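# Stand bottles on ledges matching their cap colours

## Task

Put every bottle upright on the wall ledge whose coloured label strip is the same colour as that bottle's cap, with the bottle's entire base resting on the ledge; a bottle that topples or is left leaning counts as a failure.

## Robot and tools

Robot: a Rainbow Robotics RB-Y1. It has a wheeled base (two drive wheels plus rear casters, no sideways motion), a folding leg and torso, a head with head_camera, and two arms, left and right, each ending in a parallel gripper carrying a wrist camera (left_wrist_camera, right_wrist_camera) whose case juts out sideways and can strike things. The base is 0.58 m wide, extends 0.10 m in front of the wheel axle and 0.57 m behind it, and sweeps a 0.58 m radius circle when spinning in place.

Frames: all positions are in metres. The base frame sits on the floor midway between the drive wheels: x forward, y to the left, z up. The left_hand and right_hand readings give, in this frame, the point between the finger pads (0.03 m short of the fingertips); the fingers point along that hand's -z axis and close along its x axis. The odometry frame is the base frame as it was when the scene began; base_odometry counts wheel rotation only, so slips and bumps distort it. Headings are radians, positive to the left.

Tool move: one action per call. Arguments:
- base: a single velocity command {"x_m_s", "turn_rad_s", "for_s"}. x_m_s is forward speed (negative reverses), magnitude 0.005 to 1.5 m/s or 0; turn_rad_s is leftward turn rate, magnitude 0.02 to 1.509 rad/s or 0; for_s is the duration, 0.1 to 5 s. Omitted speeds are 0. It is a velocity for a time, not a destination; distance is roughly speed times duration, and the base coasts to rest afterwards.
- joints: absolute joint targets keyed by name (e.g. torso_squat_rad 0 to 1.2, torso_shift_rad -0.3 to 0.6, torso_pitch_rad -0.2 to 1.4 with positive leaning forward, torso_yaw_rad -1.5 to 1.5 positive left; arm joints left_/right_ shoulder_pitch, shoulder_roll, shoulder_yaw, elbow, forearm_roll, wrist_pitch, hand_roll in radians; left_gripper_m and right_gripper_m as the pad opening 0 to 0.1 m; head_pan_rad -0.523 to 0.523, head_tilt_rad -0.35 to 1.57 positive down). Left shoulder roll is positive outward, right is negative outward. The torso also has combined limits; breaking them leaves joints off_target.
- target: an absolute pose for one hand: side ("left" or "right"), x, y, z in the base frame (metres, -3 to 3), and quat_wxyz in the same form the hand lines print. Only one hand per call; it cannot be combined with base or joints. The hand travels along an arc; break long moves into short steps.
- min_time_s: minimum duration (0.1 to 8 s) of the arm, head and torso motions in this action.
- contact_limits: gripper current limits in mA, 200 to 672.5, keyed left_gripper_m/right_gripper_m; lower means gentler squeezing. It persists until changed.
- cameras: list of head_camera, left_wrist_camera, right_wrist_camera or all; [] for none.
- blocking: true (default) waits until everything is at rest; false returns in about half a second while motion continues.
A move with no action just reports state and images.

To grip a bottle, command an opening at least 0.005 m narrower than the bottle; the gripper then usually reads off_target, which is normal.

Tool wait: seconds (0 to 10) and optional cameras; returns early once running motions have settled. Tool stop: brakes all your running motions. Tool zoom_image: camera plus region [x0, y0, x1, y1] in pixels of that camera's latest image, origin top-left, at most 504 by 504. Tool finished_scene: scene (the current scene's number); call nothing after it in the same reply. The bottles must stay upright on their ledges without the robot touching them.

Results: the move line says done or the worst status. base_status, joint_status, left_hand_status and right_hand_status report each motion: done, moving, reached (within 10 mm and 2 degrees), short (with the miss distance), refused (with the reason; nothing moved), off_target (stopped away from target, may still push), stopped, time_out, contact_stop (torso only), limit_stop_at_<name> (built-in limit or body guard), not_followed (after "joint command not followed": an arm command withheld by the collision check), torque_fault, limit_stop_at_motor_heat. After a refusal or an uncommanded stop, the remaining move, wait and finished_scene calls of that reply are skipped. on_its_own lists things the robot did unasked. lidar_m gives 12 distances in 30-degree sectors counter-clockwise from straight ahead, at 0.23 m height; "-" means nothing seen. wheel_motors_off is 1 when the wheel motors have cut out. motor_effort is wheel load in percent (peak in brackets); high effort at rest suggests pushing on something. Joint torques, external joint torques, wrist force and wrist torque hint at contact and held weight but carry offsets. Motor temperatures warn of heating: MOTOR HOT appears at 65 °C, and 80 °C triggers a long brake stop.

Avoid: dropping or flinging bottles, knocking anything off the work area, bottles that end up tilted or fallen, the two arms touching or pressing on each other (including grippers and camera cases), closing a gripper on the other hand, hard collisions of base or torso with furniture or walls, fast bending with arms outstretched or loaded, abrupt stops while driving forward, and loads near joint torque limits, which freeze the robot for 10 s. Keep shoulders rolled outward about 0.5 rad when both arms reach forward. Loose items may occasionally get nudged by outside pushes.

Each tool is called by a JSON object that holds its "api" and its "payload", one argument or row to a line.

## Session

{"api": "move", "payload": {
  "cameras": ["all"]
}}

Scene clock: 0.00 s.
Joint torques (N m): no reading
External joint torques (N m): no reading
Motor temperatures (°C): left_arm=[34 39 32 39 35 43 40] | right_arm=[33 36 34 35 35 34 43]
Wrist force (N): no reading
Wrist torque (N m): no reading
Wrist force, peak (N): no reading
base_odometry: x=+0.000 y=+0.000 heading=+0.000
lidar_m: 3.95 2.48 1.74 1.99 2.10 1.67 1.63 1.72 2.47 2.64 2.45 3.88
base_status: not commanded
joint_positions: torso_squat_rad=+0.350 torso_shift_rad=+0.000 torso_pitch_rad=+0.000 torso_yaw_rad=+0.000 left_shoulder_pitch_rad=-0.048 left_shoulder_roll_rad=+0.048 left_shoulder_yaw_rad=-0.029 left_elbow_rad=-0.126 left_forearm_roll_rad=+0.039 left_wrist_pitch_rad=+0.009 left_hand_roll_rad=-0.012 left_gripper_m=+0.100 right_shoulder_pitch_rad=-0.009 right_shoulder_roll_rad=-0.013 right_shoulder_yaw_rad=+0.007 right_elbow_rad=-0.267 right_forearm_roll_rad=-0.043 right_wrist_pitch_rad=+0.022 right_hand_roll_rad=-0.017 right_gripper_m=+0.100 head_pan_rad=+0.000 head_tilt_rad=+0.400
joint_status: not commanded
wheel_motors_off: 0
motor_effort: left_wheel=+1 right_wheel=-1
chest: x=-0.2280 y=-0.0002 z=+1.2475 quat_wxyz=(+1.000, +0.000, +0.000, +0.000) (m; base frame)
left_hand: x=-0.1340 y=+0.2540 z=+0.5691 quat_wxyz=(+0.996, +0.022, -0.081, -0.010) (m; base frame)
right_hand: x=-0.0969 y=-0.2280 z=+0.5737 quat_wxyz=(+0.992, -0.001, -0.127, -0.024) (m; base frame)
pictures: head_camera, left_wrist_camera, right_wrist_camera

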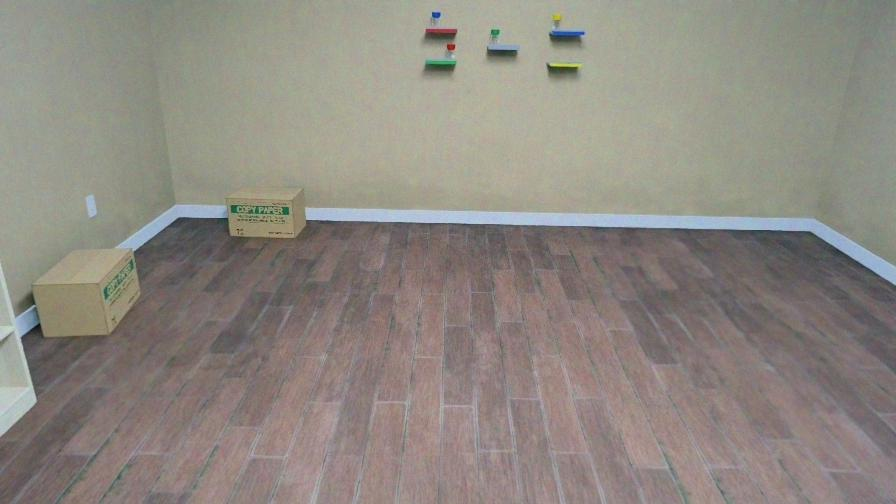

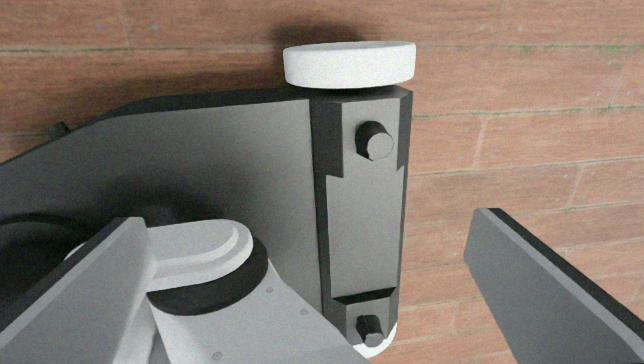

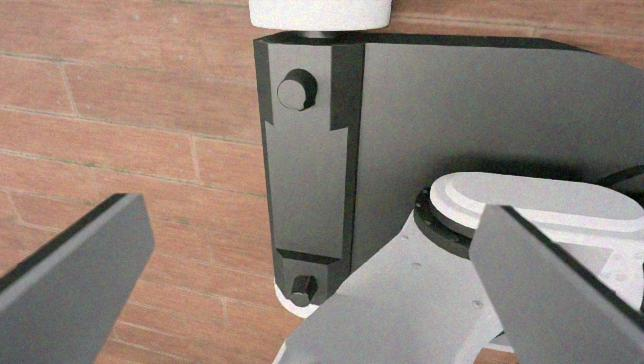

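{"api": "zoom_image", "payload": {
  "camera": "head_camera",
  "region": [400, 0, 624, 100]
}}

Scaled by 2.250 from the camera's 896x504 image, which has a finer 1280x720 frame.

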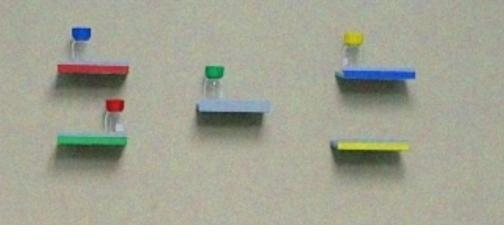

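{"api": "move", "payload": {
  "base": {"x_m_s": 0.5, "for_s": 5},
  "joints": {"head_tilt_rad": 0.1, "torso_squat_rad": 0.1},
  "cameras": ["all"]
}}

Scene clock: 9.13 s.
Joint torques (N m): left_arm=[-2.4 2.18 -0.57 -0.36 -0.13 -0.52 0.19] | right_arm=[-1.9 -0.56 0.27 -0.81 0.05 -0.36 0.08]
External joint torques (N m): left_arm=[0.47 0.62 -0.66 0.27 -0.14 -0.08 0.2] | right_arm=[1.24 0.26 0.31 0.81 -0.02 0.2 0.07]
Wrist force (N): left_arm=[0.0 0.8 -5.1] | right_arm=[1.6 -1.5 -5.3]
Wrist torque (N m): left_arm=[-0.22 0.08 -0.03] | right_arm=[0.13 -0.01 -0.20]
Wrist force, peak (N): left_arm=[0.1 1.1 -5.6] | right_arm=[0.4 -2.5 -6.3]
move: done
base_odometry: x=+2.500 y=+0.001 heading=+0.000
lidar_m: 1.71 1.61 1.55 1.47 1.58 2.29 4.12 3.73 2.56 2.73 2.35 1.77
base_status: done (sent for 5 of 5 s)
joint_positions: torso_squat_rad=+0.100 torso_shift_rad=+0.000 torso_pitch_rad=+0.000 torso_yaw_rad=+0.000 left_shoulder_pitch_rad=-0.048 left_shoulder_roll_rad=+0.048 left_shoulder_yaw_rad=-0.029 left_elbow_rad=-0.126 left_forearm_roll_rad=+0.039 left_wrist_pitch_rad=+0.009 left_hand_roll_rad=-0.012 left_gripper_m=+0.100 right_shoulder_pitch_rad=-0.009 right_shoulder_roll_rad=-0.013 right_shoulder_yaw_rad=+0.007 right_elbow_rad=-0.267 right_forearm_roll_rad=-0.043 right_wrist_pitch_rad=+0.022 right_hand_roll_rad=-0.017 right_gripper_m=+0.100 head_pan_rad=+0.000 head_tilt_rad=+0.100
joint_status: all done
wheel_motors_off: 0
motor_effort: left_wheel=+3(37) right_wheel=-3(26)
chest: x=-0.2280 y=-0.0002 z=+1.2864 quat_wxyz=(+1.000, +0.000, +0.000, +0.000) (m; base frame)
left_hand: x=-0.1339 y=+0.2540 z=+0.6080 quat_wxyz=(+0.996, +0.022, -0.081, -0.010) (m; base frame)
right_hand: x=-0.0968 y=-0.2280 z=+0.6127 quat_wxyz=(+0.992, -0.001, -0.127, -0.024) (m; base frame)
pictures: head_camera, left_wrist_camera, right_wrist_camera
camera_calibration:
head_camera: T_world_to_cam=[[-0.0332061, -0.999318, 0.0161303, -0.0263122], [-0.0635744, -0.0139946, -0.997879, 1.52872], [0.997425, -0.0341611, -0.0630664, 0.24223], [0, 0, 0, 1]] pos_world=[-0.145292, 0.00337435, 1.54118]
left_wrist_camera: T_world_to_cam=[[0.980075, -0.0296094, 0.196409, 0.018284], [-0.110692, -0.902463, 0.416302, -0.0114219], [0.164925, -0.429748, -0.887759, 0.745254], [0, 0, 0, 1]] pos_world=[-0.142095, 0.310505, 0.662769]
right_wrist_camera: T_world_to_cam=[[-0.972009, -0.00448186, -0.234902, 0.0439247], [-0.118672, 0.872265, 0.474416, -0.0762834], [0.202771, 0.489013, -0.848381, 0.723089], [0, 0, 0, 1]] pos_world=[-0.112979, -0.286863, 0.659963]

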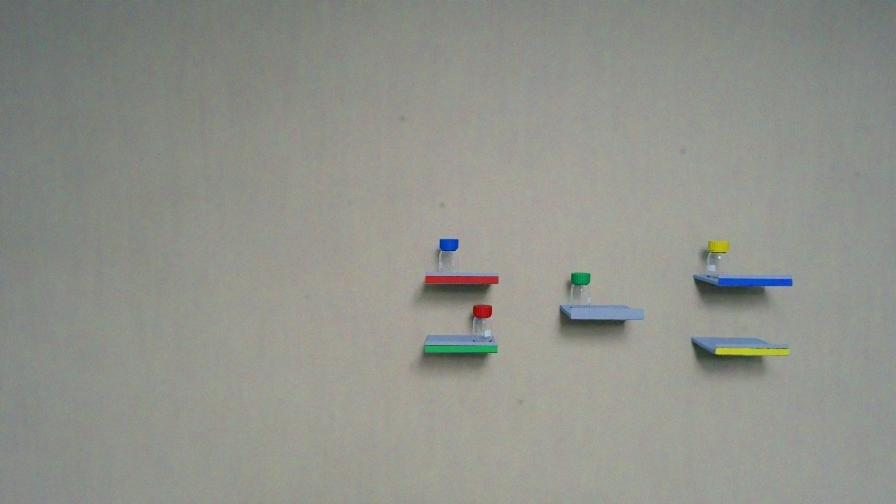

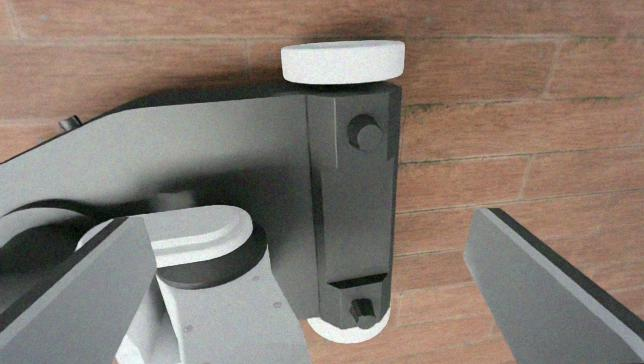

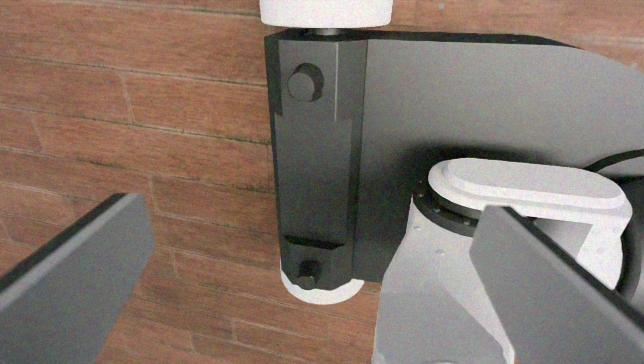

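{"api": "zoom_image", "payload": {
  "camera": "head_camera",
  "region": [410, 220, 662, 362]
}}

{"api": "zoom_image", "payload": {
  "camera": "head_camera",
  "region": [560, 220, 812, 362]
}}

Scaled by 2.000 from the camera's 896x504 image, which has a finer 1280x720 frame.

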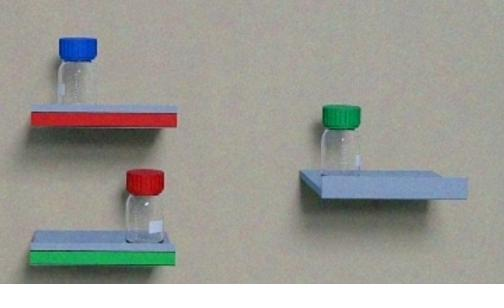

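Scaled by 2.000 from the camera's 896x504 image, which has a finer 1280x720 frame.

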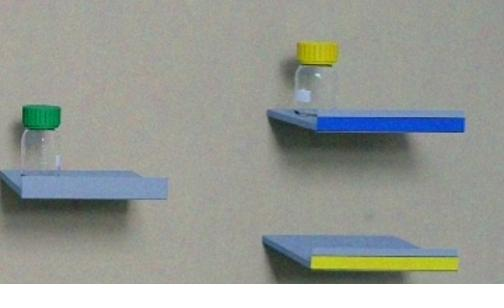

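{"api": "move", "payload": {
  "base": {"turn_rad_s": -0.5, "for_s": 0.787}
}}

{"api": "move", "payload": {
  "target": {"side": "left", "x": 0.2, "y": 0.3, "z": 1.2, "quat_wxyz": [0.5, 0.5, -0.5, -0.5]},
  "min_time_s": 2
}}

{"api": "move", "payload": {
  "target": {"side": "right", "x": 0.2, "y": -0.3, "z": 1.2, "quat_wxyz": [0.5, -0.5, -0.5, 0.5]},
  "min_time_s": 2,
  "cameras": ["all"]
}}

Scene clock: 18.07 s.
Joint torques (N m): left_arm=[-2.87 2.21 -0.65 -0.56 -0.08 -0.44 0.29] | right_arm=[-2.4 -0.57 0.46 -1.17 -0.03 -0.31 0.05]
External joint torques (N m): left_arm=[0 0.65 -0.74 0.07 -0.08 0 0.3] | right_arm=[0.74 0.26 0.49 0.45 -0.1 0.25 0.04]
Wrist force (N): left_arm=[-0.1 0.8 -5.0] | right_arm=[1.7 -1.7 -5.9]
Wrist torque (N m): left_arm=[-0.20 0.06 -0.05] | right_arm=[0.16 0.01 -0.20]
Wrist force, peak (N): left_arm=[0.1 1.0 -5.7] | right_arm=[1.9 -1.4 -6.2]
move: done
base_odometry: x=+2.500 y=+0.001 heading=-0.319
lidar_m: 1.72 1.72 1.60 1.47 1.47 1.88 3.73 4.12 2.72 2.57 2.73 2.01
base_status: done (sent for 0.8 of 0.8 s)
joint_positions: torso_squat_rad=+0.100 torso_shift_rad=+0.000 torso_pitch_rad=+0.000 torso_yaw_rad=+0.000 left_shoulder_pitch_rad=-0.048 left_shoulder_roll_rad=+0.048 left_shoulder_yaw_rad=-0.029 left_elbow_rad=-0.126 left_forearm_roll_rad=+0.039 left_wrist_pitch_rad=+0.009 left_hand_roll_rad=-0.012 left_gripper_m=+0.100 right_shoulder_pitch_rad=-0.009 right_shoulder_roll_rad=-0.013 right_shoulder_yaw_rad=+0.007 right_elbow_rad=-0.267 right_forearm_roll_rad=-0.043 right_wrist_pitch_rad=+0.022 right_hand_roll_rad=-0.017 right_gripper_m=+0.100 head_pan_rad=+0.000 head_tilt_rad=+0.100
joint_status: not commanded
wheel_motors_off: 0
motor_effort: left_wheel=+5(28) right_wheel=+0(24)
chest: x=-0.2280 y=-0.0002 z=+1.2864 quat_wxyz=(+1.000, +0.000, +0.000, +0.000) (m; base frame)
left_hand: x=-0.1339 y=+0.2540 z=+0.6080 quat_wxyz=(+0.996, +0.022, -0.081, -0.010) (m; base frame)
right_hand: x=-0.0968 y=-0.2280 z=+0.6127 quat_wxyz=(+0.992, -0.001, -0.127, -0.024) (m; base frame)
pictures: none

Scene clock: 20.40 s.
Joint torques (N m): left_arm=[-6.88 8.02 3.95 -9.61 -0.5 -1.69 0.4] | right_arm=[-1.94 -1.09 0.5 -1.12 0.19 -0.43 -0.1]
External joint torques (N m): left_arm=[-0.18 1.33 -1.86 -0.41 0.01 -0.18 0.39] | right_arm=[1.2 -0.26 0.54 0.5 0.12 0.13 -0.12]
Wrist force (N): left_arm=[1.1 -5.2 1.0] | right_arm=[0.8 -1.6 -5.0]
Wrist torque (N m): left_arm=[0.22 0.13 -0.04] | right_arm=[0.17 -0.11 -0.22]
Wrist force, peak (N): left_arm=[-2.3 -2.2 -4.8] | right_arm=[2.2 -1.7 -5.9]
move: done
base_odometry: x=+2.500 y=+0.001 heading=-0.319
lidar_m: 1.73 1.72 1.60 1.47 1.47 1.87 3.73 4.12 2.73 2.57 2.73 2.00
base_status: not commanded
joint_positions: torso_squat_rad=+0.100 torso_shift_rad=+0.000 torso_pitch_rad=+0.000 torso_yaw_rad=+0.000 left_shoulder_pitch_rad=+0.274 left_shoulder_roll_rad=+0.567 left_shoulder_yaw_rad=-0.038 left_elbow_rad=-2.317 left_forearm_roll_rad=-0.209 left_wrist_pitch_rad=+0.486 left_hand_roll_rad=-0.837 left_gripper_m=+0.100 right_shoulder_pitch_rad=-0.009 right_shoulder_roll_rad=-0.013 right_shoulder_yaw_rad=+0.007 right_elbow_rad=-0.267 right_forearm_roll_rad=-0.043 right_wrist_pitch_rad=+0.022 right_hand_roll_rad=-0.017 right_gripper_m=+0.100 head_pan_rad=+0.000 head_tilt_rad=+0.100
joint_status: all done
wheel_motors_off: 0
motor_effort: left_wheel=+6(6) right_wheel=-1(1)
chest: x=-0.2280 y=-0.0002 z=+1.2864 quat_wxyz=(+1.000, +0.000, +0.000, +0.000) (m; base frame)
left_hand: x=+0.1999 y=+0.3001 z=+1.2001 quat_wxyz=(+0.500, +0.501, -0.500, -0.500) (m; base frame)
left_hand_status: reached (checked arc, planned for 2.0 s): 0 mm and 0.1 deg off.
right_hand: x=-0.0969 y=-0.2280 z=+0.6127 quat_wxyz=(+0.992, -0.001, -0.127, -0.024) (m; base frame)
pictures: none

Scene clock: 22.73 s.
Joint torques (N m): left_arm=[-6.96 7.94 4.08 -9.38 -0.64 -1.59 0.4] | right_arm=[-4.9 -7.85 -2.84 -7.9 0.55 -1.58 -0.29]
External joint torques (N m): left_arm=[-0.26 1.25 -1.74 -0.18 -0.12 -0.07 0.39] | right_arm=[1.45 -0.48 2.98 1 -0.18 -0.1 -0.29]
Wrist force (N): left_arm=[0.8 -5.4 0.7] | right_arm=[2.1 5.3 -0.3]
Wrist torque (N m): left_arm=[0.23 0.10 -0.03] | right_arm=[-0.30 -0.03 -0.21]
Wrist force, peak (N): left_arm=[0.8 -5.7 0.9] | right_arm=[2.9 -0.2 -5.6]
move: done
base_odometry: x=+2.500 y=+0.001 heading=-0.319
lidar_m: 1.72 1.72 1.61 1.47 1.47 1.87 3.73 4.13 2.72 2.57 2.73 2.00
base_status: not commanded
joint_positions: torso_squat_rad=+0.100 torso_shift_rad=+0.000 torso_pitch_rad=+0.000 torso_yaw_rad=+0.000 left_shoulder_pitch_rad=+0.274 left_shoulder_roll_rad=+0.567 left_shoulder_yaw_rad=-0.038 left_elbow_rad=-2.317 left_forearm_roll_rad=-0.209 left_wrist_pitch_rad=+0.486 left_hand_roll_rad=-0.837 left_gripper_m=+0.100 right_shoulder_pitch_rad=+0.273 right_shoulder_roll_rad=-0.572 right_shoulder_yaw_rad=+0.040 right_elbow_rad=-2.319 right_forearm_roll_rad=+0.212 right_wrist_pitch_rad=+0.490 right_hand_roll_rad=+0.831 right_gripper_m=+0.100 head_pan_rad=+0.000 head_tilt_rad=+0.100
joint_status: all done
wheel_motors_off: 0
motor_effort: left_wheel=+6(7) right_wheel=+0(1)
chest: x=-0.2280 y=-0.0002 z=+1.2864 quat_wxyz=(+1.000, +0.000, +0.000, +0.000) (m; base frame)
left_hand: x=+0.1999 y=+0.3000 z=+1.2001 quat_wxyz=(+0.500, +0.501, -0.500, -0.500) (m; base frame)
right_hand: x=+0.2000 y=-0.3001 z=+1.2002 quat_wxyz=(+0.500, -0.500, -0.500, +0.500) (m; base frame)
right_hand_status: reached (checked arc, planned for 2.0 s): 0 mm and 0.1 deg off.
pictures: head_camera, left_wrist_camera, right_wrist_camera
camera_calibration:
head_camera: T_world_to_cam=[[-0.0332077, -0.999318, 0.0161311, -0.0264136], [-0.063475, -0.0139987, -0.997885, 1.52874], [0.997431, -0.0341614, -0.0629669, 0.242074], [0, 0, 0, 1]] pos_world=[-0.145292, 0.00327436, 1.54118]
left_wrist_camera: T_world_to_cam=[[-0.0350899, -0.999366, -0.00595226, 0.312961], [-0.465392, 0.0216111, -0.884841, 1.17577], [0.884409, -0.0282789, -0.465856, 0.46498], [0, 0, 0, 1]] pos_world=[0.146943, 0.300502, 1.25884]
right_wrist_camera: T_world_to_cam=[[-0.0173045, -0.99851, 0.0517548, -0.363051], [-0.495524, -0.0363939, -0.867832, 1.15681], [0.868422, -0.0406631, -0.494156, 0.479302], [0, 0, 0, 1]] pos_world=[0.15071, -0.300919, 1.25956]

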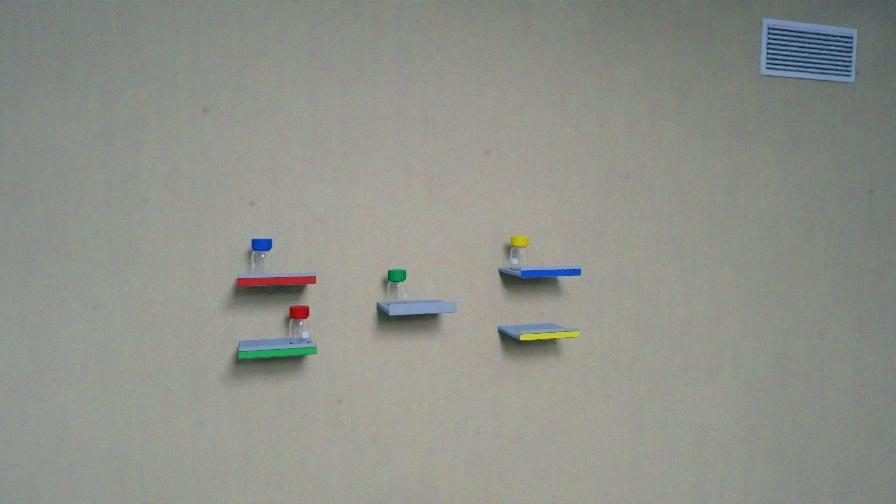

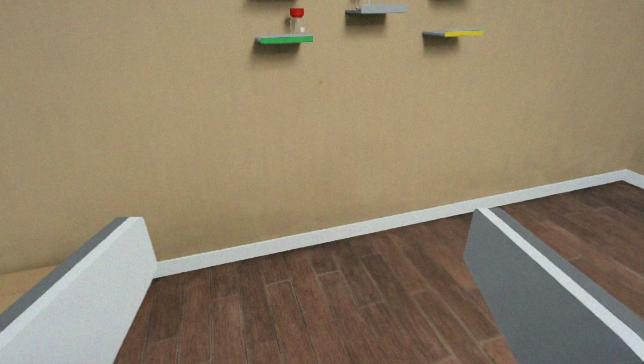

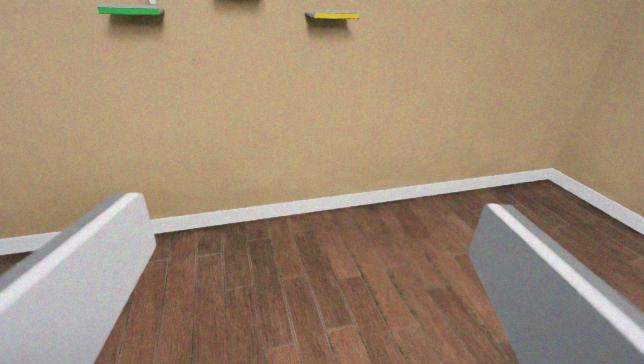

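{"api": "move", "payload": {
  "base": {"turn_rad_s": -0.4, "for_s": 0.4}
}}

{"api": "move", "payload": {
  "base": {"x_m_s": 0.4, "for_s": 2.5}
}}

{"api": "move", "payload": {
  "base": {"turn_rad_s": 0.4, "for_s": 1.0},
  "joints": {"head_tilt_rad": 0.25},
  "cameras": ["all"]
}}

Scene clock: 24.83 s.
Joint torques (N m): left_arm=[-6.74 7.83 4.5 -9.61 -0.63 -1.52 0.39] | right_arm=[-5.17 -8.31 -3.77 -7.68 0.49 -1.38 -0.23]
External joint torques (N m): left_arm=[-0.04 1.14 -1.32 -0.41 -0.11 -0.01 0.38] | right_arm=[1.19 -0.94 2.05 1.23 -0.24 0.11 -0.22]
Wrist force (N): left_arm=[0.7 -5.3 1.0] | right_arm=[2.6 4.9 0.1]
Wrist torque (N m): left_arm=[0.21 0.09 -0.04] | right_arm=[-0.21 -0.01 -0.21]
Wrist force, peak (N): left_arm=[0.9 -5.6 1.1] | right_arm=[3.0 6.3 0.5]
move: done
base_odometry: x=+2.500 y=+0.001 heading=-0.399
lidar_m: 1.73 1.72 1.61 1.49 1.47 1.88 3.28 4.13 3.37 2.57 2.73 2.11
base_status: done (sent for 0.4 of 0.4 s)
joint_positions: torso_squat_rad=+0.100 torso_shift_rad=+0.000 torso_pitch_rad=+0.000 torso_yaw_rad=+0.000 left_shoulder_pitch_rad=+0.274 left_shoulder_roll_rad=+0.567 left_shoulder_yaw_rad=-0.038 left_elbow_rad=-2.317 left_forearm_roll_rad=-0.209 left_wrist_pitch_rad=+0.486 left_hand_roll_rad=-0.837 left_gripper_m=+0.100 right_shoulder_pitch_rad=+0.273 right_shoulder_roll_rad=-0.572 right_shoulder_yaw_rad=+0.040 right_elbow_rad=-2.319 right_forearm_roll_rad=+0.212 right_wrist_pitch_rad=+0.490 right_hand_roll_rad=+0.831 right_gripper_m=+0.100 head_pan_rad=+0.000 head_tilt_rad=+0.100
joint_status: not commanded
wheel_motors_off: 0
motor_effort: left_wheel=+4(26) right_wheel=+1(17)
chest: x=-0.2280 y=-0.0002 z=+1.2864 quat_wxyz=(+1.000, +0.000, +0.000, +0.000) (m; base frame)
left_hand: x=+0.1999 y=+0.3000 z=+1.2001 quat_wxyz=(+0.500, +0.501, -0.500, -0.500) (m; base frame)
right_hand: x=+0.2000 y=-0.3001 z=+1.2002 quat_wxyz=(+0.500, -0.500, -0.500, +0.500) (m; base frame)
pictures: none

Scene clock: 28.90 s.
Joint torques (N m): left_arm=[-6.75 7.77 4.04 -9.42 -0.67 -1.57 0.49] | right_arm=[-5.71 -8.14 -3.29 -7.93 0.61 -1.5 -0.21]
External joint torques (N m): left_arm=[-0.04 1.08 -1.78 -0.23 -0.16 -0.06 0.47] | right_arm=[0.64 -0.77 2.53 0.97 -0.12 -0.02 -0.2]
Wrist force (N): left_arm=[0.9 -5.1 1.0] | right_arm=[2.8 5.2 0.5]
Wrist torque (N m): left_arm=[0.18 0.12 -0.05] | right_arm=[-0.28 0.05 -0.24]
Wrist force, peak (N): left_arm=[1.0 -5.8 0.8] | right_arm=[2.9 6.0 0.0]
move: done
base_odometry: x=+3.421 y=-0.388 heading=-0.399
lidar_m: 0.80 0.79 0.88 1.32 1.94 2.01 3.24 5.06 2.82 2.42 1.90 0.97
base_status: done (sent for 2.5 of 2.5 s)
joint_positions: torso_squat_rad=+0.100 torso_shift_rad=+0.000 torso_pitch_rad=+0.000 torso_yaw_rad=+0.000 left_shoulder_pitch_rad=+0.274 left_shoulder_roll_rad=+0.567 left_shoulder_yaw_rad=-0.038 left_elbow_rad=-2.317 left_forearm_roll_rad=-0.209 left_wrist_pitch_rad=+0.486 left_hand_roll_rad=-0.837 left_gripper_m=+0.100 right_shoulder_pitch_rad=+0.273 right_shoulder_roll_rad=-0.572 right_shoulder_yaw_rad=+0.040 right_elbow_rad=-2.319 right_forearm_roll_rad=+0.212 right_wrist_pitch_rad=+0.490 right_hand_roll_rad=+0.831 right_gripper_m=+0.100 head_pan_rad=+0.000 head_tilt_rad=+0.100
joint_status: not commanded
wheel_motors_off: 0
motor_effort: left_wheel=-2(33) right_wheel=+0(26)
chest: x=-0.2280 y=-0.0002 z=+1.2864 quat_wxyz=(+1.000, +0.000, +0.000, +0.000) (m; base frame)
left_hand: x=+0.1999 y=+0.3000 z=+1.2001 quat_wxyz=(+0.500, +0.501, -0.500, -0.500) (m; base frame)
right_hand: x=+0.2000 y=-0.3001 z=+1.2001 quat_wxyz=(+0.500, -0.500, -0.500, +0.500) (m; base frame)
pictures: none

Scene clock: 31.00 s.
Joint torques (N m): left_arm=[-6.81 7.64 4.51 -9.39 -0.72 -1.53 0.42] | right_arm=[-5.88 -8.15 -3.53 -7.74 0.61 -1.52 -0.2]
External joint torques (N m): left_arm=[-0.11 0.94 -1.31 -0.2 -0.2 -0.02 0.41] | right_arm=[0.48 -0.79 2.29 1.16 -0.12 -0.04 -0.19]
Wrist force (N): left_arm=[1.0 -5.2 1.0] | right_arm=[2.3 4.9 0.5]
Wrist torque (N m): left_arm=[0.21 0.14 -0.04] | right_arm=[-0.22 0.02 -0.21]
Wrist force, peak (N): left_arm=[1.0 -5.6 0.8] | right_arm=[3.5 5.3 0.8]
move: done
base_odometry: x=+3.421 y=-0.388 heading=+0.001
lidar_m: 0.79 0.83 1.17 1.94 1.95 2.77 5.06 2.81 2.44 2.41 1.08 0.81
base_status: done (sent for 1 of 1 s)
joint_positions: torso_squat_rad=+0.100 torso_shift_rad=+0.000 torso_pitch_rad=+0.000 torso_yaw_rad=+0.000 left_shoulder_pitch_rad=+0.274 left_shoulder_roll_rad=+0.567 left_shoulder_yaw_rad=-0.038 left_elbow_rad=-2.317 left_forearm_roll_rad=-0.209 left_wrist_pitch_rad=+0.486 left_hand_roll_rad=-0.837 left_gripper_m=+0.100 right_shoulder_pitch_rad=+0.273 right_shoulder_roll_rad=-0.572 right_shoulder_yaw_rad=+0.040 right_elbow_rad=-2.319 right_forearm_roll_rad=+0.212 right_wrist_pitch_rad=+0.490 right_hand_roll_rad=+0.831 right_gripper_m=+0.100 head_pan_rad=+0.000 head_tilt_rad=+0.250
joint_status: all done
wheel_motors_off: 0
motor_effort: left_wheel=+0(28) right_wheel=+3(21)
chest: x=-0.2280 y=-0.0002 z=+1.2864 quat_wxyz=(+1.000, +0.000, +0.000, +0.000) (m; base frame)
left_hand: x=+0.1999 y=+0.3000 z=+1.2002 quat_wxyz=(+0.500, +0.501, -0.500, -0.500) (m; base frame)
right_hand: x=+0.2000 y=-0.3001 z=+1.2001 quat_wxyz=(+0.500, -0.500, -0.500, +0.500) (m; base frame)
pictures: head_camera, left_wrist_camera, right_wrist_camera
camera_calibration:
head_camera: T_world_to_cam=[[-0.0302285, -0.999325, 0.0208635, -0.0328472], [-0.211871, -0.0139926, -0.977197, 1.46747], [0.97683, -0.0339596, -0.211305, 0.458343], [0, 0, 0, 1]] pos_world=[-0.137801, 0.00327391, 1.53155]
left_wrist_camera: T_world_to_cam=[[-0.0351338, -0.999364, -0.00604587, 0.312985], [-0.465269, 0.0217105, -0.884903, 1.1758], [0.884472, -0.028277, -0.465736, 0.464816], [0, 0, 0, 1]] pos_world=[0.146943, 0.300403, 1.25884]
right_wrist_camera: T_world_to_cam=[[-0.0173419, -0.998514, 0.0516712, -0.363037], [-0.495717, -0.0362937, -0.867726, 1.1566], [0.868311, -0.0406623, -0.494351, 0.479598], [0, 0, 0, 1]] pos_world=[0.15061, -0.301019, 1.25946]

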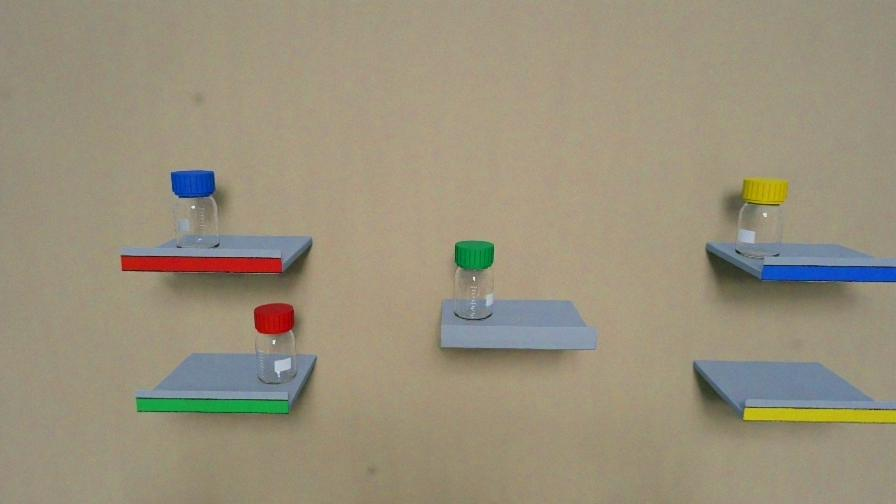

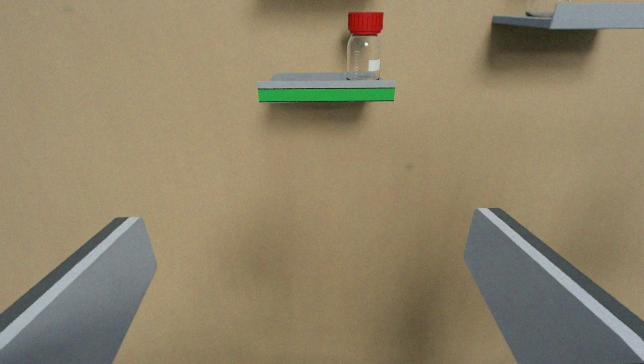

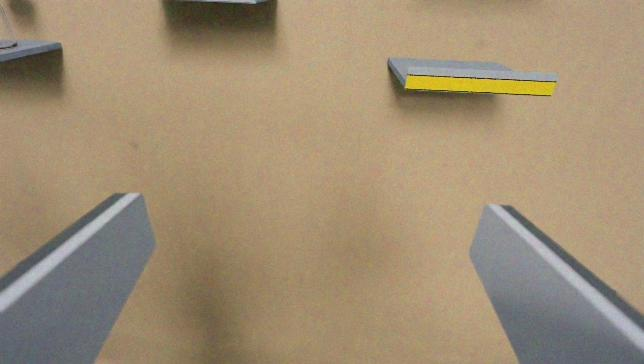

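{"api": "zoom_image", "payload": {
  "camera": "head_camera",
  "region": [110, 160, 334, 286]
}}

{"api": "zoom_image", "payload": {
  "camera": "head_camera",
  "region": [110, 290, 334, 416]
}}

{"api": "zoom_image", "payload": {
  "camera": "head_camera",
  "region": [410, 230, 634, 356]
}}

{"api": "zoom_image", "payload": {
  "camera": "head_camera",
  "region": [672, 164, 896, 290]
}}

{"api": "zoom_image", "payload": {
  "camera": "head_camera",
  "region": [672, 310, 896, 436]
}}

Scaled by 2.250 from the camera's 896x504 image, which has a finer 1280x720 frame.

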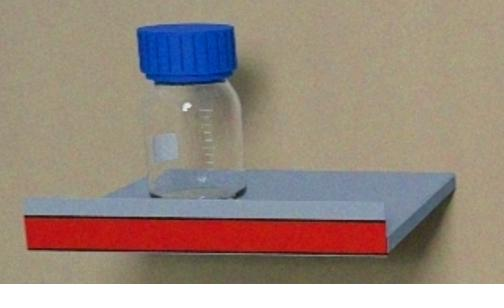

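Scaled by 2.250 from the camera's 896x504 image, which has a finer 1280x720 frame.

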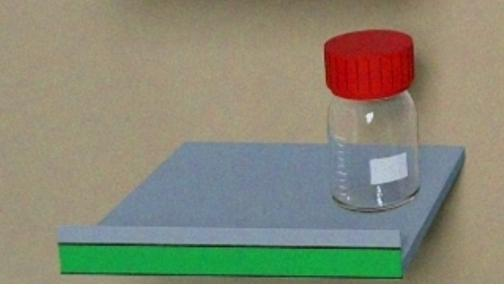

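Scaled by 2.250 from the camera's 896x504 image, which has a finer 1280x720 frame.

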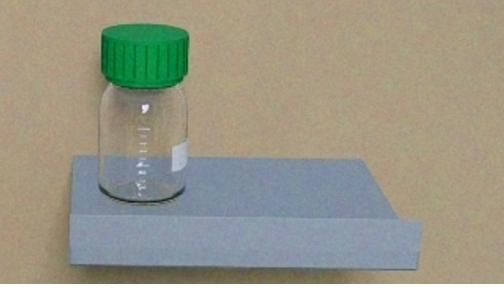

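Scaled by 2.250 from the camera's 896x504 image, which has a finer 1280x720 frame.

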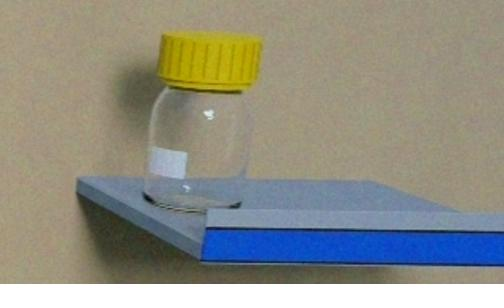

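Scaled by 2.250 from the camera's 896x504 image, which has a finer 1280x720 frame.

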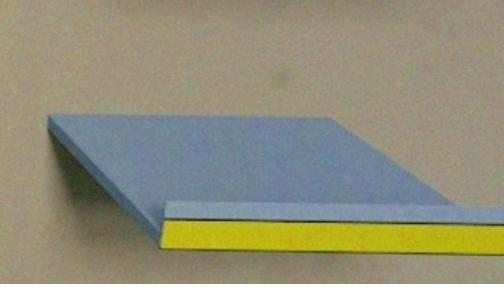

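{"api": "move", "payload": {
  "target": {"side": "left", "x": 0.12, "y": 0.3, "z": 1.0, "quat_wxyz": [0.5, 0.5, -0.5, -0.5]},
  "min_time_s": 1
}}

{"api": "move", "payload": {
  "target": {"side": "right", "x": 0.12, "y": -0.3, "z": 1.0, "quat_wxyz": [0.5, -0.5, -0.5, 0.5]}
}}

{"api": "move", "payload": {
  "base": {"turn_rad_s": -0.5, "for_s": 0.845}
}}

{"api": "move", "payload": {
  "base": {"x_m_s": 0.3, "for_s": 1.117}
}}

{"api": "move", "payload": {
  "base": {"turn_rad_s": 0.5, "for_s": 0.845},
  "joints": {"head_tilt_rad": 0.5},
  "cameras": ["all"]
}}

Scene clock: 38.07 s.
Joint torques (N m): left_arm=[-2.92 3.31 2.47 -10.43 0.38 -1.54 0.2] | right_arm=[-5.98 -8.09 -3.25 -7.93 0.62 -1.32 -0.23]
External joint torques (N m): left_arm=[-1.05 0.69 0.67 -0.53 -0.19 0.14 0.19] | right_arm=[0.38 -0.73 2.56 0.97 -0.11 0.16 -0.22]
Wrist force (N): left_arm=[1.0 -5.1 0.8] | right_arm=[3.0 4.8 0.2]
Wrist torque (N m): left_arm=[0.19 0.14 -0.03] | right_arm=[-0.24 0.09 -0.18]
Wrist force, peak (N): left_arm=[0.4 -6.5 0.8] | right_arm=[3.2 5.8 0.7]
move: done
base_odometry: x=+3.421 y=-0.388 heading=+0.001
lidar_m: 0.79 0.83 1.18 1.94 1.94 2.77 5.06 2.82 2.44 2.41 1.08 0.81
base_status: not commanded
joint_positions: torso_squat_rad=+0.100 torso_shift_rad=+0.000 torso_pitch_rad=+0.000 torso_yaw_rad=+0.000 left_shoulder_pitch_rad=+0.528 left_shoulder_roll_rad=+0.098 left_shoulder_yaw_rad=+0.057 left_elbow_rad=-1.730 left_forearm_roll_rad=-0.470 left_wrist_pitch_rad=-0.395 left_hand_roll_rad=-0.972 left_gripper_m=+0.100 right_shoulder_pitch_rad=+0.273 right_shoulder_roll_rad=-0.572 right_shoulder_yaw_rad=+0.040 right_elbow_rad=-2.319 right_forearm_roll_rad=+0.212 right_wrist_pitch_rad=+0.490 right_hand_roll_rad=+0.831 right_gripper_m=+0.100 head_pan_rad=+0.000 head_tilt_rad=+0.250
joint_status: all done
wheel_motors_off: 0
motor_effort: left_wheel=+0(1) right_wheel=+4(5)
chest: x=-0.2280 y=-0.0002 z=+1.2864 quat_wxyz=(+1.000, +0.000, +0.000, +0.000) (m; base frame)
left_hand: x=+0.1197 y=+0.2997 z=+1.0000 quat_wxyz=(+0.501, +0.499, -0.500, -0.501) (m; base frame)
left_hand_status: reached (checked arc, planned for 1.0 s): 0 mm and 0.2 deg off.
right_hand: x=+0.2000 y=-0.3001 z=+1.2001 quat_wxyz=(+0.500, -0.500, -0.500, +0.500) (m; base frame)
pictures: none

Scene clock: 39.30 s.
Joint torques (N m): left_arm=[-2.22 3.47 2.18 -10.41 0.43 -1.66 0.24] | right_arm=[-2.16 -3.27 -2.76 -8.87 -0.48 -1.28 -0.02]
External joint torques (N m): left_arm=[-0.3 0.84 0.38 -0.52 -0.14 0.03 0.22] | right_arm=[-0.76 -0.36 -0.89 0.78 -0.16 0.38 -0.02]
Wrist force (N): left_arm=[1.0 -5.2 0.7] | right_arm=[1.8 4.1 0.5]
Wrist torque (N m): left_arm=[0.22 0.12 -0.03] | right_arm=[-0.17 -0.13 -0.23]
Wrist force, peak (N): left_arm=[0.7 -5.4 1.1] | right_arm=[3.7 5.9 1.0]
move: done
base_odometry: x=+3.421 y=-0.388 heading=+0.001
lidar_m: 0.78 0.82 1.18 1.94 1.95 2.76 5.05 2.82 2.45 2.41 1.08 0.81
base_status: not commanded
joint_positions: torso_squat_rad=+0.100 torso_shift_rad=+0.000 torso_pitch_rad=+0.000 torso_yaw_rad=+0.000 left_shoulder_pitch_rad=+0.528 left_shoulder_roll_rad=+0.098 left_shoulder_yaw_rad=+0.057 left_elbow_rad=-1.730 left_forearm_roll_rad=-0.470 left_wrist_pitch_rad=-0.395 left_hand_roll_rad=-0.972 left_gripper_m=+0.100 right_shoulder_pitch_rad=+0.529 right_shoulder_roll_rad=-0.095 right_shoulder_yaw_rad=-0.059 right_elbow_rad=-1.733 right_forearm_roll_rad=+0.479 right_wrist_pitch_rad=-0.395 right_hand_roll_rad=+0.966 right_gripper_m=+0.100 head_pan_rad=+0.000 head_tilt_rad=+0.250
joint_status: all done
wheel_motors_off: 0
motor_effort: left_wheel=+0(1) right_wheel=+4(5)
chest: x=-0.2280 y=-0.0002 z=+1.2864 quat_wxyz=(+1.000, +0.000, +0.000, +0.000) (m; base frame)
left_hand: x=+0.1198 y=+0.2997 z=+1.0001 quat_wxyz=(+0.501, +0.499, -0.500, -0.500) (m; base frame)
right_hand: x=+0.1197 y=-0.2997 z=+1.0000 quat_wxyz=(+0.501, -0.499, -0.499, +0.501) (m; base frame)
right_hand_status: reached (checked arc, planned for 0.9 s): 0 mm and 0.2 deg off.
pictures: none

Scene clock: 41.43 s.
Joint torques (N m): left_arm=[-2.42 3.68 2.05 -10.33 0.34 -1.76 0.17] | right_arm=[-1.83 -4 -2.53 -8.5 -0.45 -1.4 0.04]
External joint torques (N m): left_arm=[-0.51 1.06 0.25 -0.44 -0.23 -0.07 0.16] | right_arm=[-0.42 -1.08 -0.66 1.15 -0.13 0.25 0.04]
Wrist force (N): left_arm=[0.7 -5.2 1.0] | right_arm=[2.9 4.9 1.3]
Wrist torque (N m): left_arm=[0.19 0.11 -0.03] | right_arm=[-0.32 0.03 -0.30]
Wrist force, peak (N): left_arm=[1.0 -5.4 1.2] | right_arm=[3.2 5.7 0.4]
move: done
base_odometry: x=+3.421 y=-0.388 heading=-0.346
lidar_m: 0.79 0.79 0.90 1.30 1.94 2.36 4.21 5.06 2.81 2.41 1.70 0.94
base_status: done (sent for 0.83 of 0.83 s)
joint_positions: torso_squat_rad=+0.100 torso_shift_rad=+0.000 torso_pitch_rad=+0.000 torso_yaw_rad=+0.000 left_shoulder_pitch_rad=+0.528 left_shoulder_roll_rad=+0.098 left_shoulder_yaw_rad=+0.057 left_elbow_rad=-1.730 left_forearm_roll_rad=-0.470 left_wrist_pitch_rad=-0.395 left_hand_roll_rad=-0.972 left_gripper_m=+0.100 right_shoulder_pitch_rad=+0.529 right_shoulder_roll_rad=-0.095 right_shoulder_yaw_rad=-0.059 right_elbow_rad=-1.733 right_forearm_roll_rad=+0.479 right_wrist_pitch_rad=-0.395 right_hand_roll_rad=+0.966 right_gripper_m=+0.100 head_pan_rad=+0.000 head_tilt_rad=+0.250
joint_status: not commanded
wheel_motors_off: 0
motor_effort: left_wheel=+2(18) right_wheel=-2(21)
chest: x=-0.2280 y=-0.0002 z=+1.2864 quat_wxyz=(+1.000, +0.000, +0.000, +0.000) (m; base frame)
left_hand: x=+0.1198 y=+0.2998 z=+1.0000 quat_wxyz=(+0.501, +0.499, -0.500, -0.500) (m; base frame)
right_hand: x=+0.1197 y=-0.2997 z=+1.0000 quat_wxyz=(+0.501, -0.499, -0.499, +0.501) (m; base frame)
pictures: none

Scene clock: 43.87 s.
Joint torques (N m): left_arm=[-1.72 3.83 2.26 -10.37 0.38 -1.6 0.25] | right_arm=[-0.87 -3.58 -1.86 -8.55 -0.52 -1.32 -0.02]
External joint torques (N m): left_arm=[0.2 1.21 0.46 -0.48 -0.18 0.09 0.24] | right_arm=[0.54 -0.66 0.01 1.11 -0.2 0.33 -0.02]
Wrist force (N): left_arm=[0.7 -5.2 0.8] | right_arm=[2.8 4.7 0.9]
Wrist torque (N m): left_arm=[0.22 0.10 -0.04] | right_arm=[-0.19 0.04 -0.22]
Wrist force, peak (N): left_arm=[1.0 -5.4 1.3] | right_arm=[3.6 5.2 0.9]
move: done
base_odometry: x=+3.741 y=-0.503 heading=-0.345
lidar_m: 0.46 0.46 0.53 0.89 2.14 2.20 4.41 4.98 2.72 2.31 1.02 0.56
base_status: done (sent for 1.13 of 1.13 s)
joint_positions: torso_squat_rad=+0.100 torso_shift_rad=+0.000 torso_pitch_rad=+0.000 torso_yaw_rad=+0.000 left_shoulder_pitch_rad=+0.528 left_shoulder_roll_rad=+0.098 left_shoulder_yaw_rad=+0.057 left_elbow_rad=-1.730 left_forearm_roll_rad=-0.470 left_wrist_pitch_rad=-0.395 left_hand_roll_rad=-0.972 left_gripper_m=+0.100 right_shoulder_pitch_rad=+0.529 right_shoulder_roll_rad=-0.095 right_shoulder_yaw_rad=-0.059 right_elbow_rad=-1.733 right_forearm_roll_rad=+0.479 right_wrist_pitch_rad=-0.395 right_hand_roll_rad=+0.966 right_gripper_m=+0.100 head_pan_rad=+0.000 head_tilt_rad=+0.250
joint_status: not commanded
wheel_motors_off: 0
motor_effort: left_wheel=+6(36) right_wheel=-8(20)
chest: x=-0.2280 y=-0.0002 z=+1.2864 quat_wxyz=(+1.000, +0.000, +0.000, +0.000) (m; base frame)
left_hand: x=+0.1199 y=+0.2997 z=+1.0001 quat_wxyz=(+0.501, +0.499, -0.500, -0.500) (m; base frame)
right_hand: x=+0.1198 y=-0.2996 z=+1.0001 quat_wxyz=(+0.501, -0.499, -0.499, +0.500) (m; base frame)
pictures: none

Scene clock: 46.00 s.
Joint torques (N m): left_arm=[-1.65 3.44 2.19 -10.33 0.42 -1.72 0.17] | right_arm=[-1.16 -3.62 -2.36 -8.18 -0.39 -1.39 -0.04]
External joint torques (N m): left_arm=[0.26 0.82 0.39 -0.44 -0.14 -0.04 0.15] | right_arm=[0.25 -0.71 -0.49 1.48 -0.07 0.27 -0.04]
Wrist force (N): left_arm=[0.9 -5.1 1.1] | right_arm=[2.9 4.4 0.3]
Wrist torque (N m): left_arm=[0.18 0.11 -0.03] | right_arm=[-0.16 0.06 -0.23]
Wrist force, peak (N): left_arm=[0.7 -5.5 1.0] | right_arm=[3.8 5.2 1.0]
move: done
base_odometry: x=+3.741 y=-0.503 heading=+0.002
lidar_m: 0.46 0.49 0.70 1.35 2.13 3.09 5.38 2.99 2.38 1.57 0.65 0.47
base_status: done (sent for 0.83 of 0.83 s)
joint_positions: torso_squat_rad=+0.100 torso_shift_rad=+0.000 torso_pitch_rad=+0.000 torso_yaw_rad=+0.000 left_shoulder_pitch_rad=+0.528 left_shoulder_roll_rad=+0.098 left_shoulder_yaw_rad=+0.057 left_elbow_rad=-1.730 left_forearm_roll_rad=-0.470 left_wrist_pitch_rad=-0.395 left_hand_roll_rad=-0.972 left_gripper_m=+0.100 right_shoulder_pitch_rad=+0.529 right_shoulder_roll_rad=-0.095 right_shoulder_yaw_rad=-0.059 right_elbow_rad=-1.733 right_forearm_roll_rad=+0.479 right_wrist_pitch_rad=-0.395 right_hand_roll_rad=+0.966 right_gripper_m=+0.100 head_pan_rad=+0.000 head_tilt_rad=+0.500
joint_status: all done
wheel_motors_off: 0
motor_effort: left_wheel=+0(29) right_wheel=+2(23)
chest: x=-0.2280 y=-0.0002 z=+1.2864 quat_wxyz=(+1.000, +0.000, +0.000, +0.000) (m; base frame)
left_hand: x=+0.1199 y=+0.2997 z=+1.0001 quat_wxyz=(+0.501, +0.499, -0.500, -0.500) (m; base frame)
right_hand: x=+0.1198 y=-0.2997 z=+1.0000 quat_wxyz=(+0.501, -0.499, -0.500, +0.500) (m; base frame)
pictures: head_camera, left_wrist_camera, right_wrist_camera
camera_calibration:
head_camera: T_world_to_cam=[[-0.0239916, -0.999327, 0.0277394, -0.0417946], [-0.447136, -0.0140908, -0.894355, 1.29586], [0.894144, -0.0338603, -0.446497, 0.790916], [0, 0, 0, 1]] pos_world=[-0.128771, 0.00327393, 1.51326]
left_wrist_camera: T_world_to_cam=[[-0.0360668, -0.999341, -0.00417641, 0.30694], [-0.46912, 0.0206206, -0.882894, 0.960315], [0.882398, -0.0298839, -0.469555, 0.447021], [0, 0, 0, 1]] pos_world=[0.0671235, 0.300294, 1.05904]
right_wrist_camera: T_world_to_cam=[[-0.0167686, -0.998579, 0.0505918, -0.352607], [-0.498866, -0.0354953, -0.865952, 0.942118], [0.866517, -0.0397593, -0.497561, 0.45397], [0, 0, 0, 1]] pos_world=[0.0707045, -0.300616, 1.05955]

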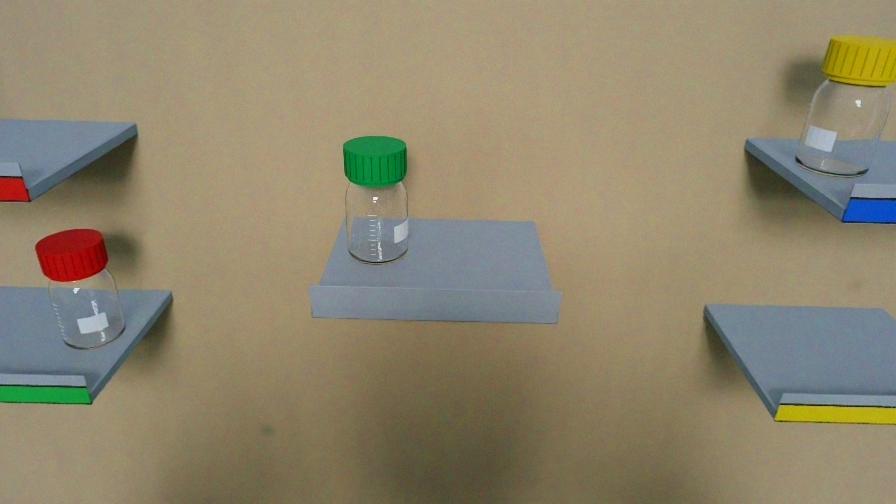

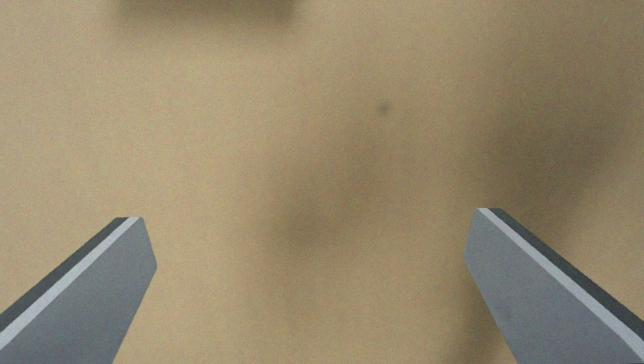

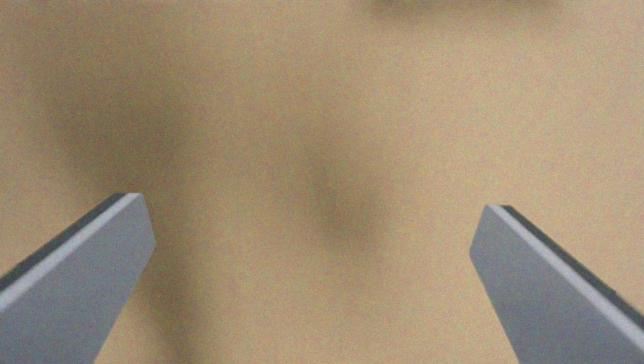

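{"api": "zoom_image", "payload": {
  "camera": "head_camera",
  "region": [300, 120, 524, 246]
}}

{"api": "zoom_image", "payload": {
  "camera": "head_camera",
  "region": [300, 200, 524, 326]
}}

{"api": "zoom_image", "payload": {
  "camera": "head_camera",
  "region": [672, 30, 896, 226]
}}

Scaled by 2.250 from the camera's 896x504 image, which has a finer 1280x720 frame.

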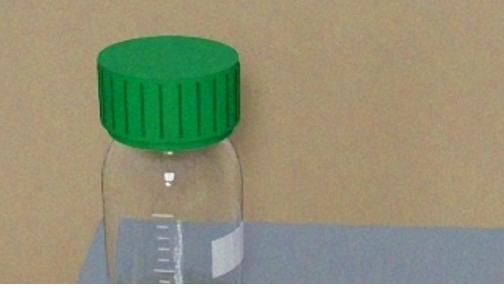

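Scaled by 2.250 from the camera's 896x504 image, which has a finer 1280x720 frame.

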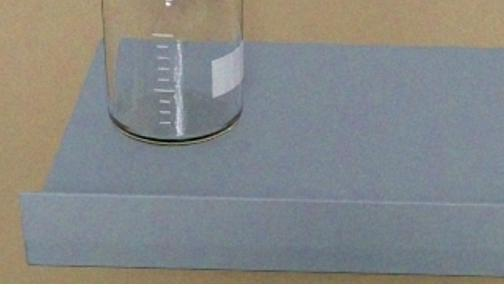

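Scaled by 2.250 from the camera's 896x504 image, which has a finer 1280x720 frame.

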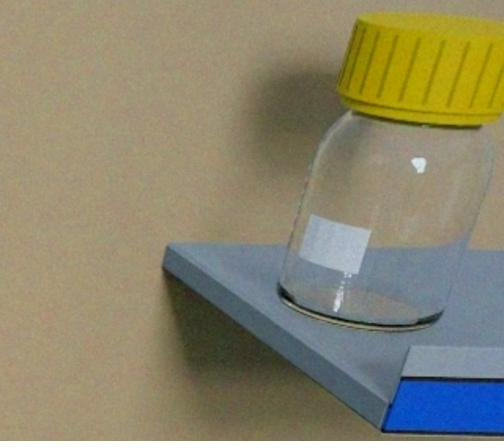

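{"api": "move", "payload": {
  "target": {"side": "right", "x": 0.2, "y": -0.34, "z": 1.40, "quat_wxyz": [0.5, -0.5, -0.5, 0.5]},
  "min_time_s": 1.2
}}

{"api": "move", "payload": {
  "joints": {"head_pan_rad": -0.4},
  "cameras": ["all"]
}}

Scene clock: 49.33 s.
Joint torques (N m): left_arm=[-1.86 3.47 2.31 -10.24 0.4 -1.7 0.19] | right_arm=[-7.2 -13.03 -8.32 -0.33 1.28 -1.17 0.03]
External joint torques (N m): left_arm=[0.06 0.84 0.51 -0.34 -0.16 -0.01 0.17] | right_arm=[1.03 0.4 0.95 0.33 -0.09 -0.14 0.03]
Wrist force (N): left_arm=[1.1 -5.1 1.1] | right_arm=[3.8 4.3 0.4]
Wrist torque (N m): left_arm=[0.19 0.14 -0.03] | right_arm=[-0.19 0.12 -0.08]
Wrist force, peak (N): left_arm=[0.9 -5.4 1.2] | right_arm=[5.1 6.8 2.0]
move: done
base_odometry: x=+3.741 y=-0.503 heading=+0.001
lidar_m: 0.47 0.49 0.70 1.35 2.14 3.09 5.38 2.99 2.37 1.57 0.64 0.47
base_status: not commanded
joint_positions: torso_squat_rad=+0.100 torso_shift_rad=+0.000 torso_pitch_rad=+0.000 torso_yaw_rad=+0.000 left_shoulder_pitch_rad=+0.528 left_shoulder_roll_rad=+0.098 left_shoulder_yaw_rad=+0.057 left_elbow_rad=-1.730 left_forearm_roll_rad=-0.470 left_wrist_pitch_rad=-0.395 left_hand_roll_rad=-0.972 left_gripper_m=+0.100 right_shoulder_pitch_rad=+0.095 right_shoulder_roll_rad=-1.281 right_shoulder_yaw_rad=-0.392 right_elbow_rad=-2.476 right_forearm_roll_rad=-0.411 right_wrist_pitch_rad=+0.889 right_hand_roll_rad=+0.538 right_gripper_m=+0.100 head_pan_rad=+0.000 head_tilt_rad=+0.500
joint_status: all done
wheel_motors_off: 0
motor_effort: left_wheel=+0(1) right_wheel=+6(6)
chest: x=-0.2280 y=-0.0002 z=+1.2864 quat_wxyz=(+1.000, +0.000, +0.000, +0.000) (m; base frame)
left_hand: x=+0.1198 y=+0.2998 z=+1.0001 quat_wxyz=(+0.501, +0.499, -0.500, -0.500) (m; base frame)
right_hand: x=+0.2000 y=-0.3399 z=+1.4001 quat_wxyz=(+0.500, -0.500, -0.500, +0.500) (m; base frame)
right_hand_status: reached (checked arc, planned for 1.3 s): 0 mm and 0.0 deg off.
pictures: none

Scene clock: 50.27 s.
Joint torques (N m): left_arm=[-2.05 3.43 2.39 -10.26 0.44 -1.74 0.13] | right_arm=[-7.14 -13.29 -7.9 -0.14 1.36 -1.15 0.31]
External joint torques (N m): left_arm=[-0.13 0.8 0.59 -0.36 -0.12 -0.06 0.12] | right_arm=[1.09 0.14 1.37 0.51 -0.01 -0.12 0.32]
Wrist force (N): left_arm=[0.9 -5.3 1.0] | right_arm=[3.1 4.7 0.8]
Wrist torque (N m): left_arm=[0.20 0.11 -0.02] | right_arm=[-0.24 0.04 -0.10]
Wrist force, peak (N): left_arm=[0.8 -5.4 1.0] | right_arm=[3.6 5.2 1.1]
move: done
base_odometry: x=+3.741 y=-0.503 heading=+0.001
lidar_m: 0.46 0.49 0.69 1.36 2.14 3.08 5.38 2.99 2.37 1.58 0.64 0.48
base_status: not commanded
joint_positions: torso_squat_rad=+0.100 torso_shift_rad=+0.000 torso_pitch_rad=+0.000 torso_yaw_rad=+0.000 left_shoulder_pitch_rad=+0.528 left_shoulder_roll_rad=+0.098 left_shoulder_yaw_rad=+0.057 left_elbow_rad=-1.730 left_forearm_roll_rad=-0.470 left_wrist_pitch_rad=-0.395 left_hand_roll_rad=-0.972 left_gripper_m=+0.100 right_shoulder_pitch_rad=+0.095 right_shoulder_roll_rad=-1.281 right_shoulder_yaw_rad=-0.392 right_elbow_rad=-2.476 right_forearm_roll_rad=-0.411 right_wrist_pitch_rad=+0.889 right_hand_roll_rad=+0.538 right_gripper_m=+0.100 head_pan_rad=-0.400 head_tilt_rad=+0.500
joint_status: all done
wheel_motors_off: 0
motor_effort: left_wheel=+0(1) right_wheel=+6(6)
chest: x=-0.2280 y=-0.0002 z=+1.2864 quat_wxyz=(+1.000, +0.000, +0.000, +0.000) (m; base frame)
left_hand: x=+0.1198 y=+0.2998 z=+1.0001 quat_wxyz=(+0.501, +0.499, -0.500, -0.500) (m; base frame)
right_hand: x=+0.2000 y=-0.3399 z=+1.4001 quat_wxyz=(+0.500, -0.500, -0.500, +0.500) (m; base frame)
pictures: head_camera, left_wrist_camera, right_wrist_camera
camera_calibration:
head_camera: T_world_to_cam=[[-0.411248, -0.911096, 0.0279079, -0.121706], [-0.417577, 0.161093, -0.894247, 1.30187], [0.81025, -0.379411, -0.446702, 0.773828], [0, 0, 0, 1]] pos_world=[-0.133415, -0.0270083, 1.51326]
left_wrist_camera: T_world_to_cam=[[-0.0359305, -0.999346, -0.00413112, 0.306984], [-0.469204, 0.0205193, -0.882851, 0.960304], [0.882358, -0.0297829, -0.469635, 0.447081], [0, 0, 0, 1]] pos_world=[0.067123, 0.300394, 1.05904]
right_wrist_camera: T_world_to_cam=[[-0.0169104, -0.998515, 0.0517917, -0.413256], [-0.496098, -0.0365942, -0.867495, 1.32846], [0.868102, -0.0403635, -0.494742, 0.57752], [0, 0, 0, 1]] pos_world=[0.15071, -0.340718, 1.45956]

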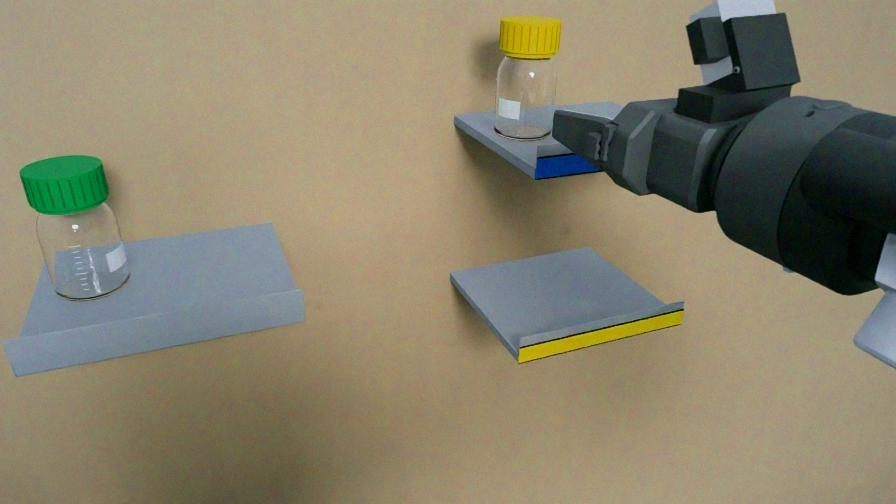

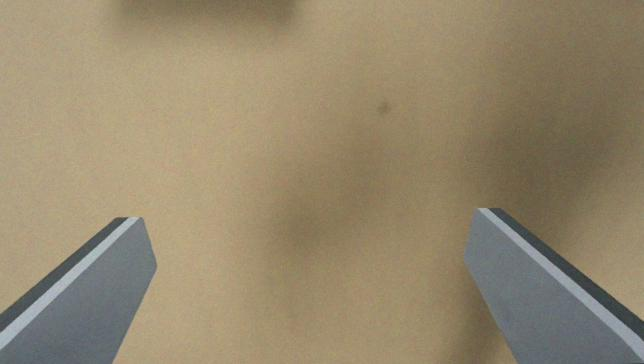

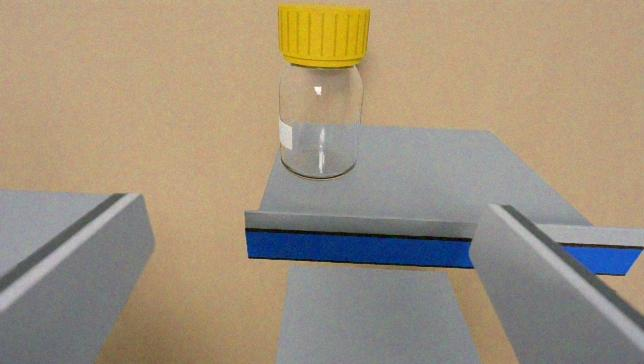

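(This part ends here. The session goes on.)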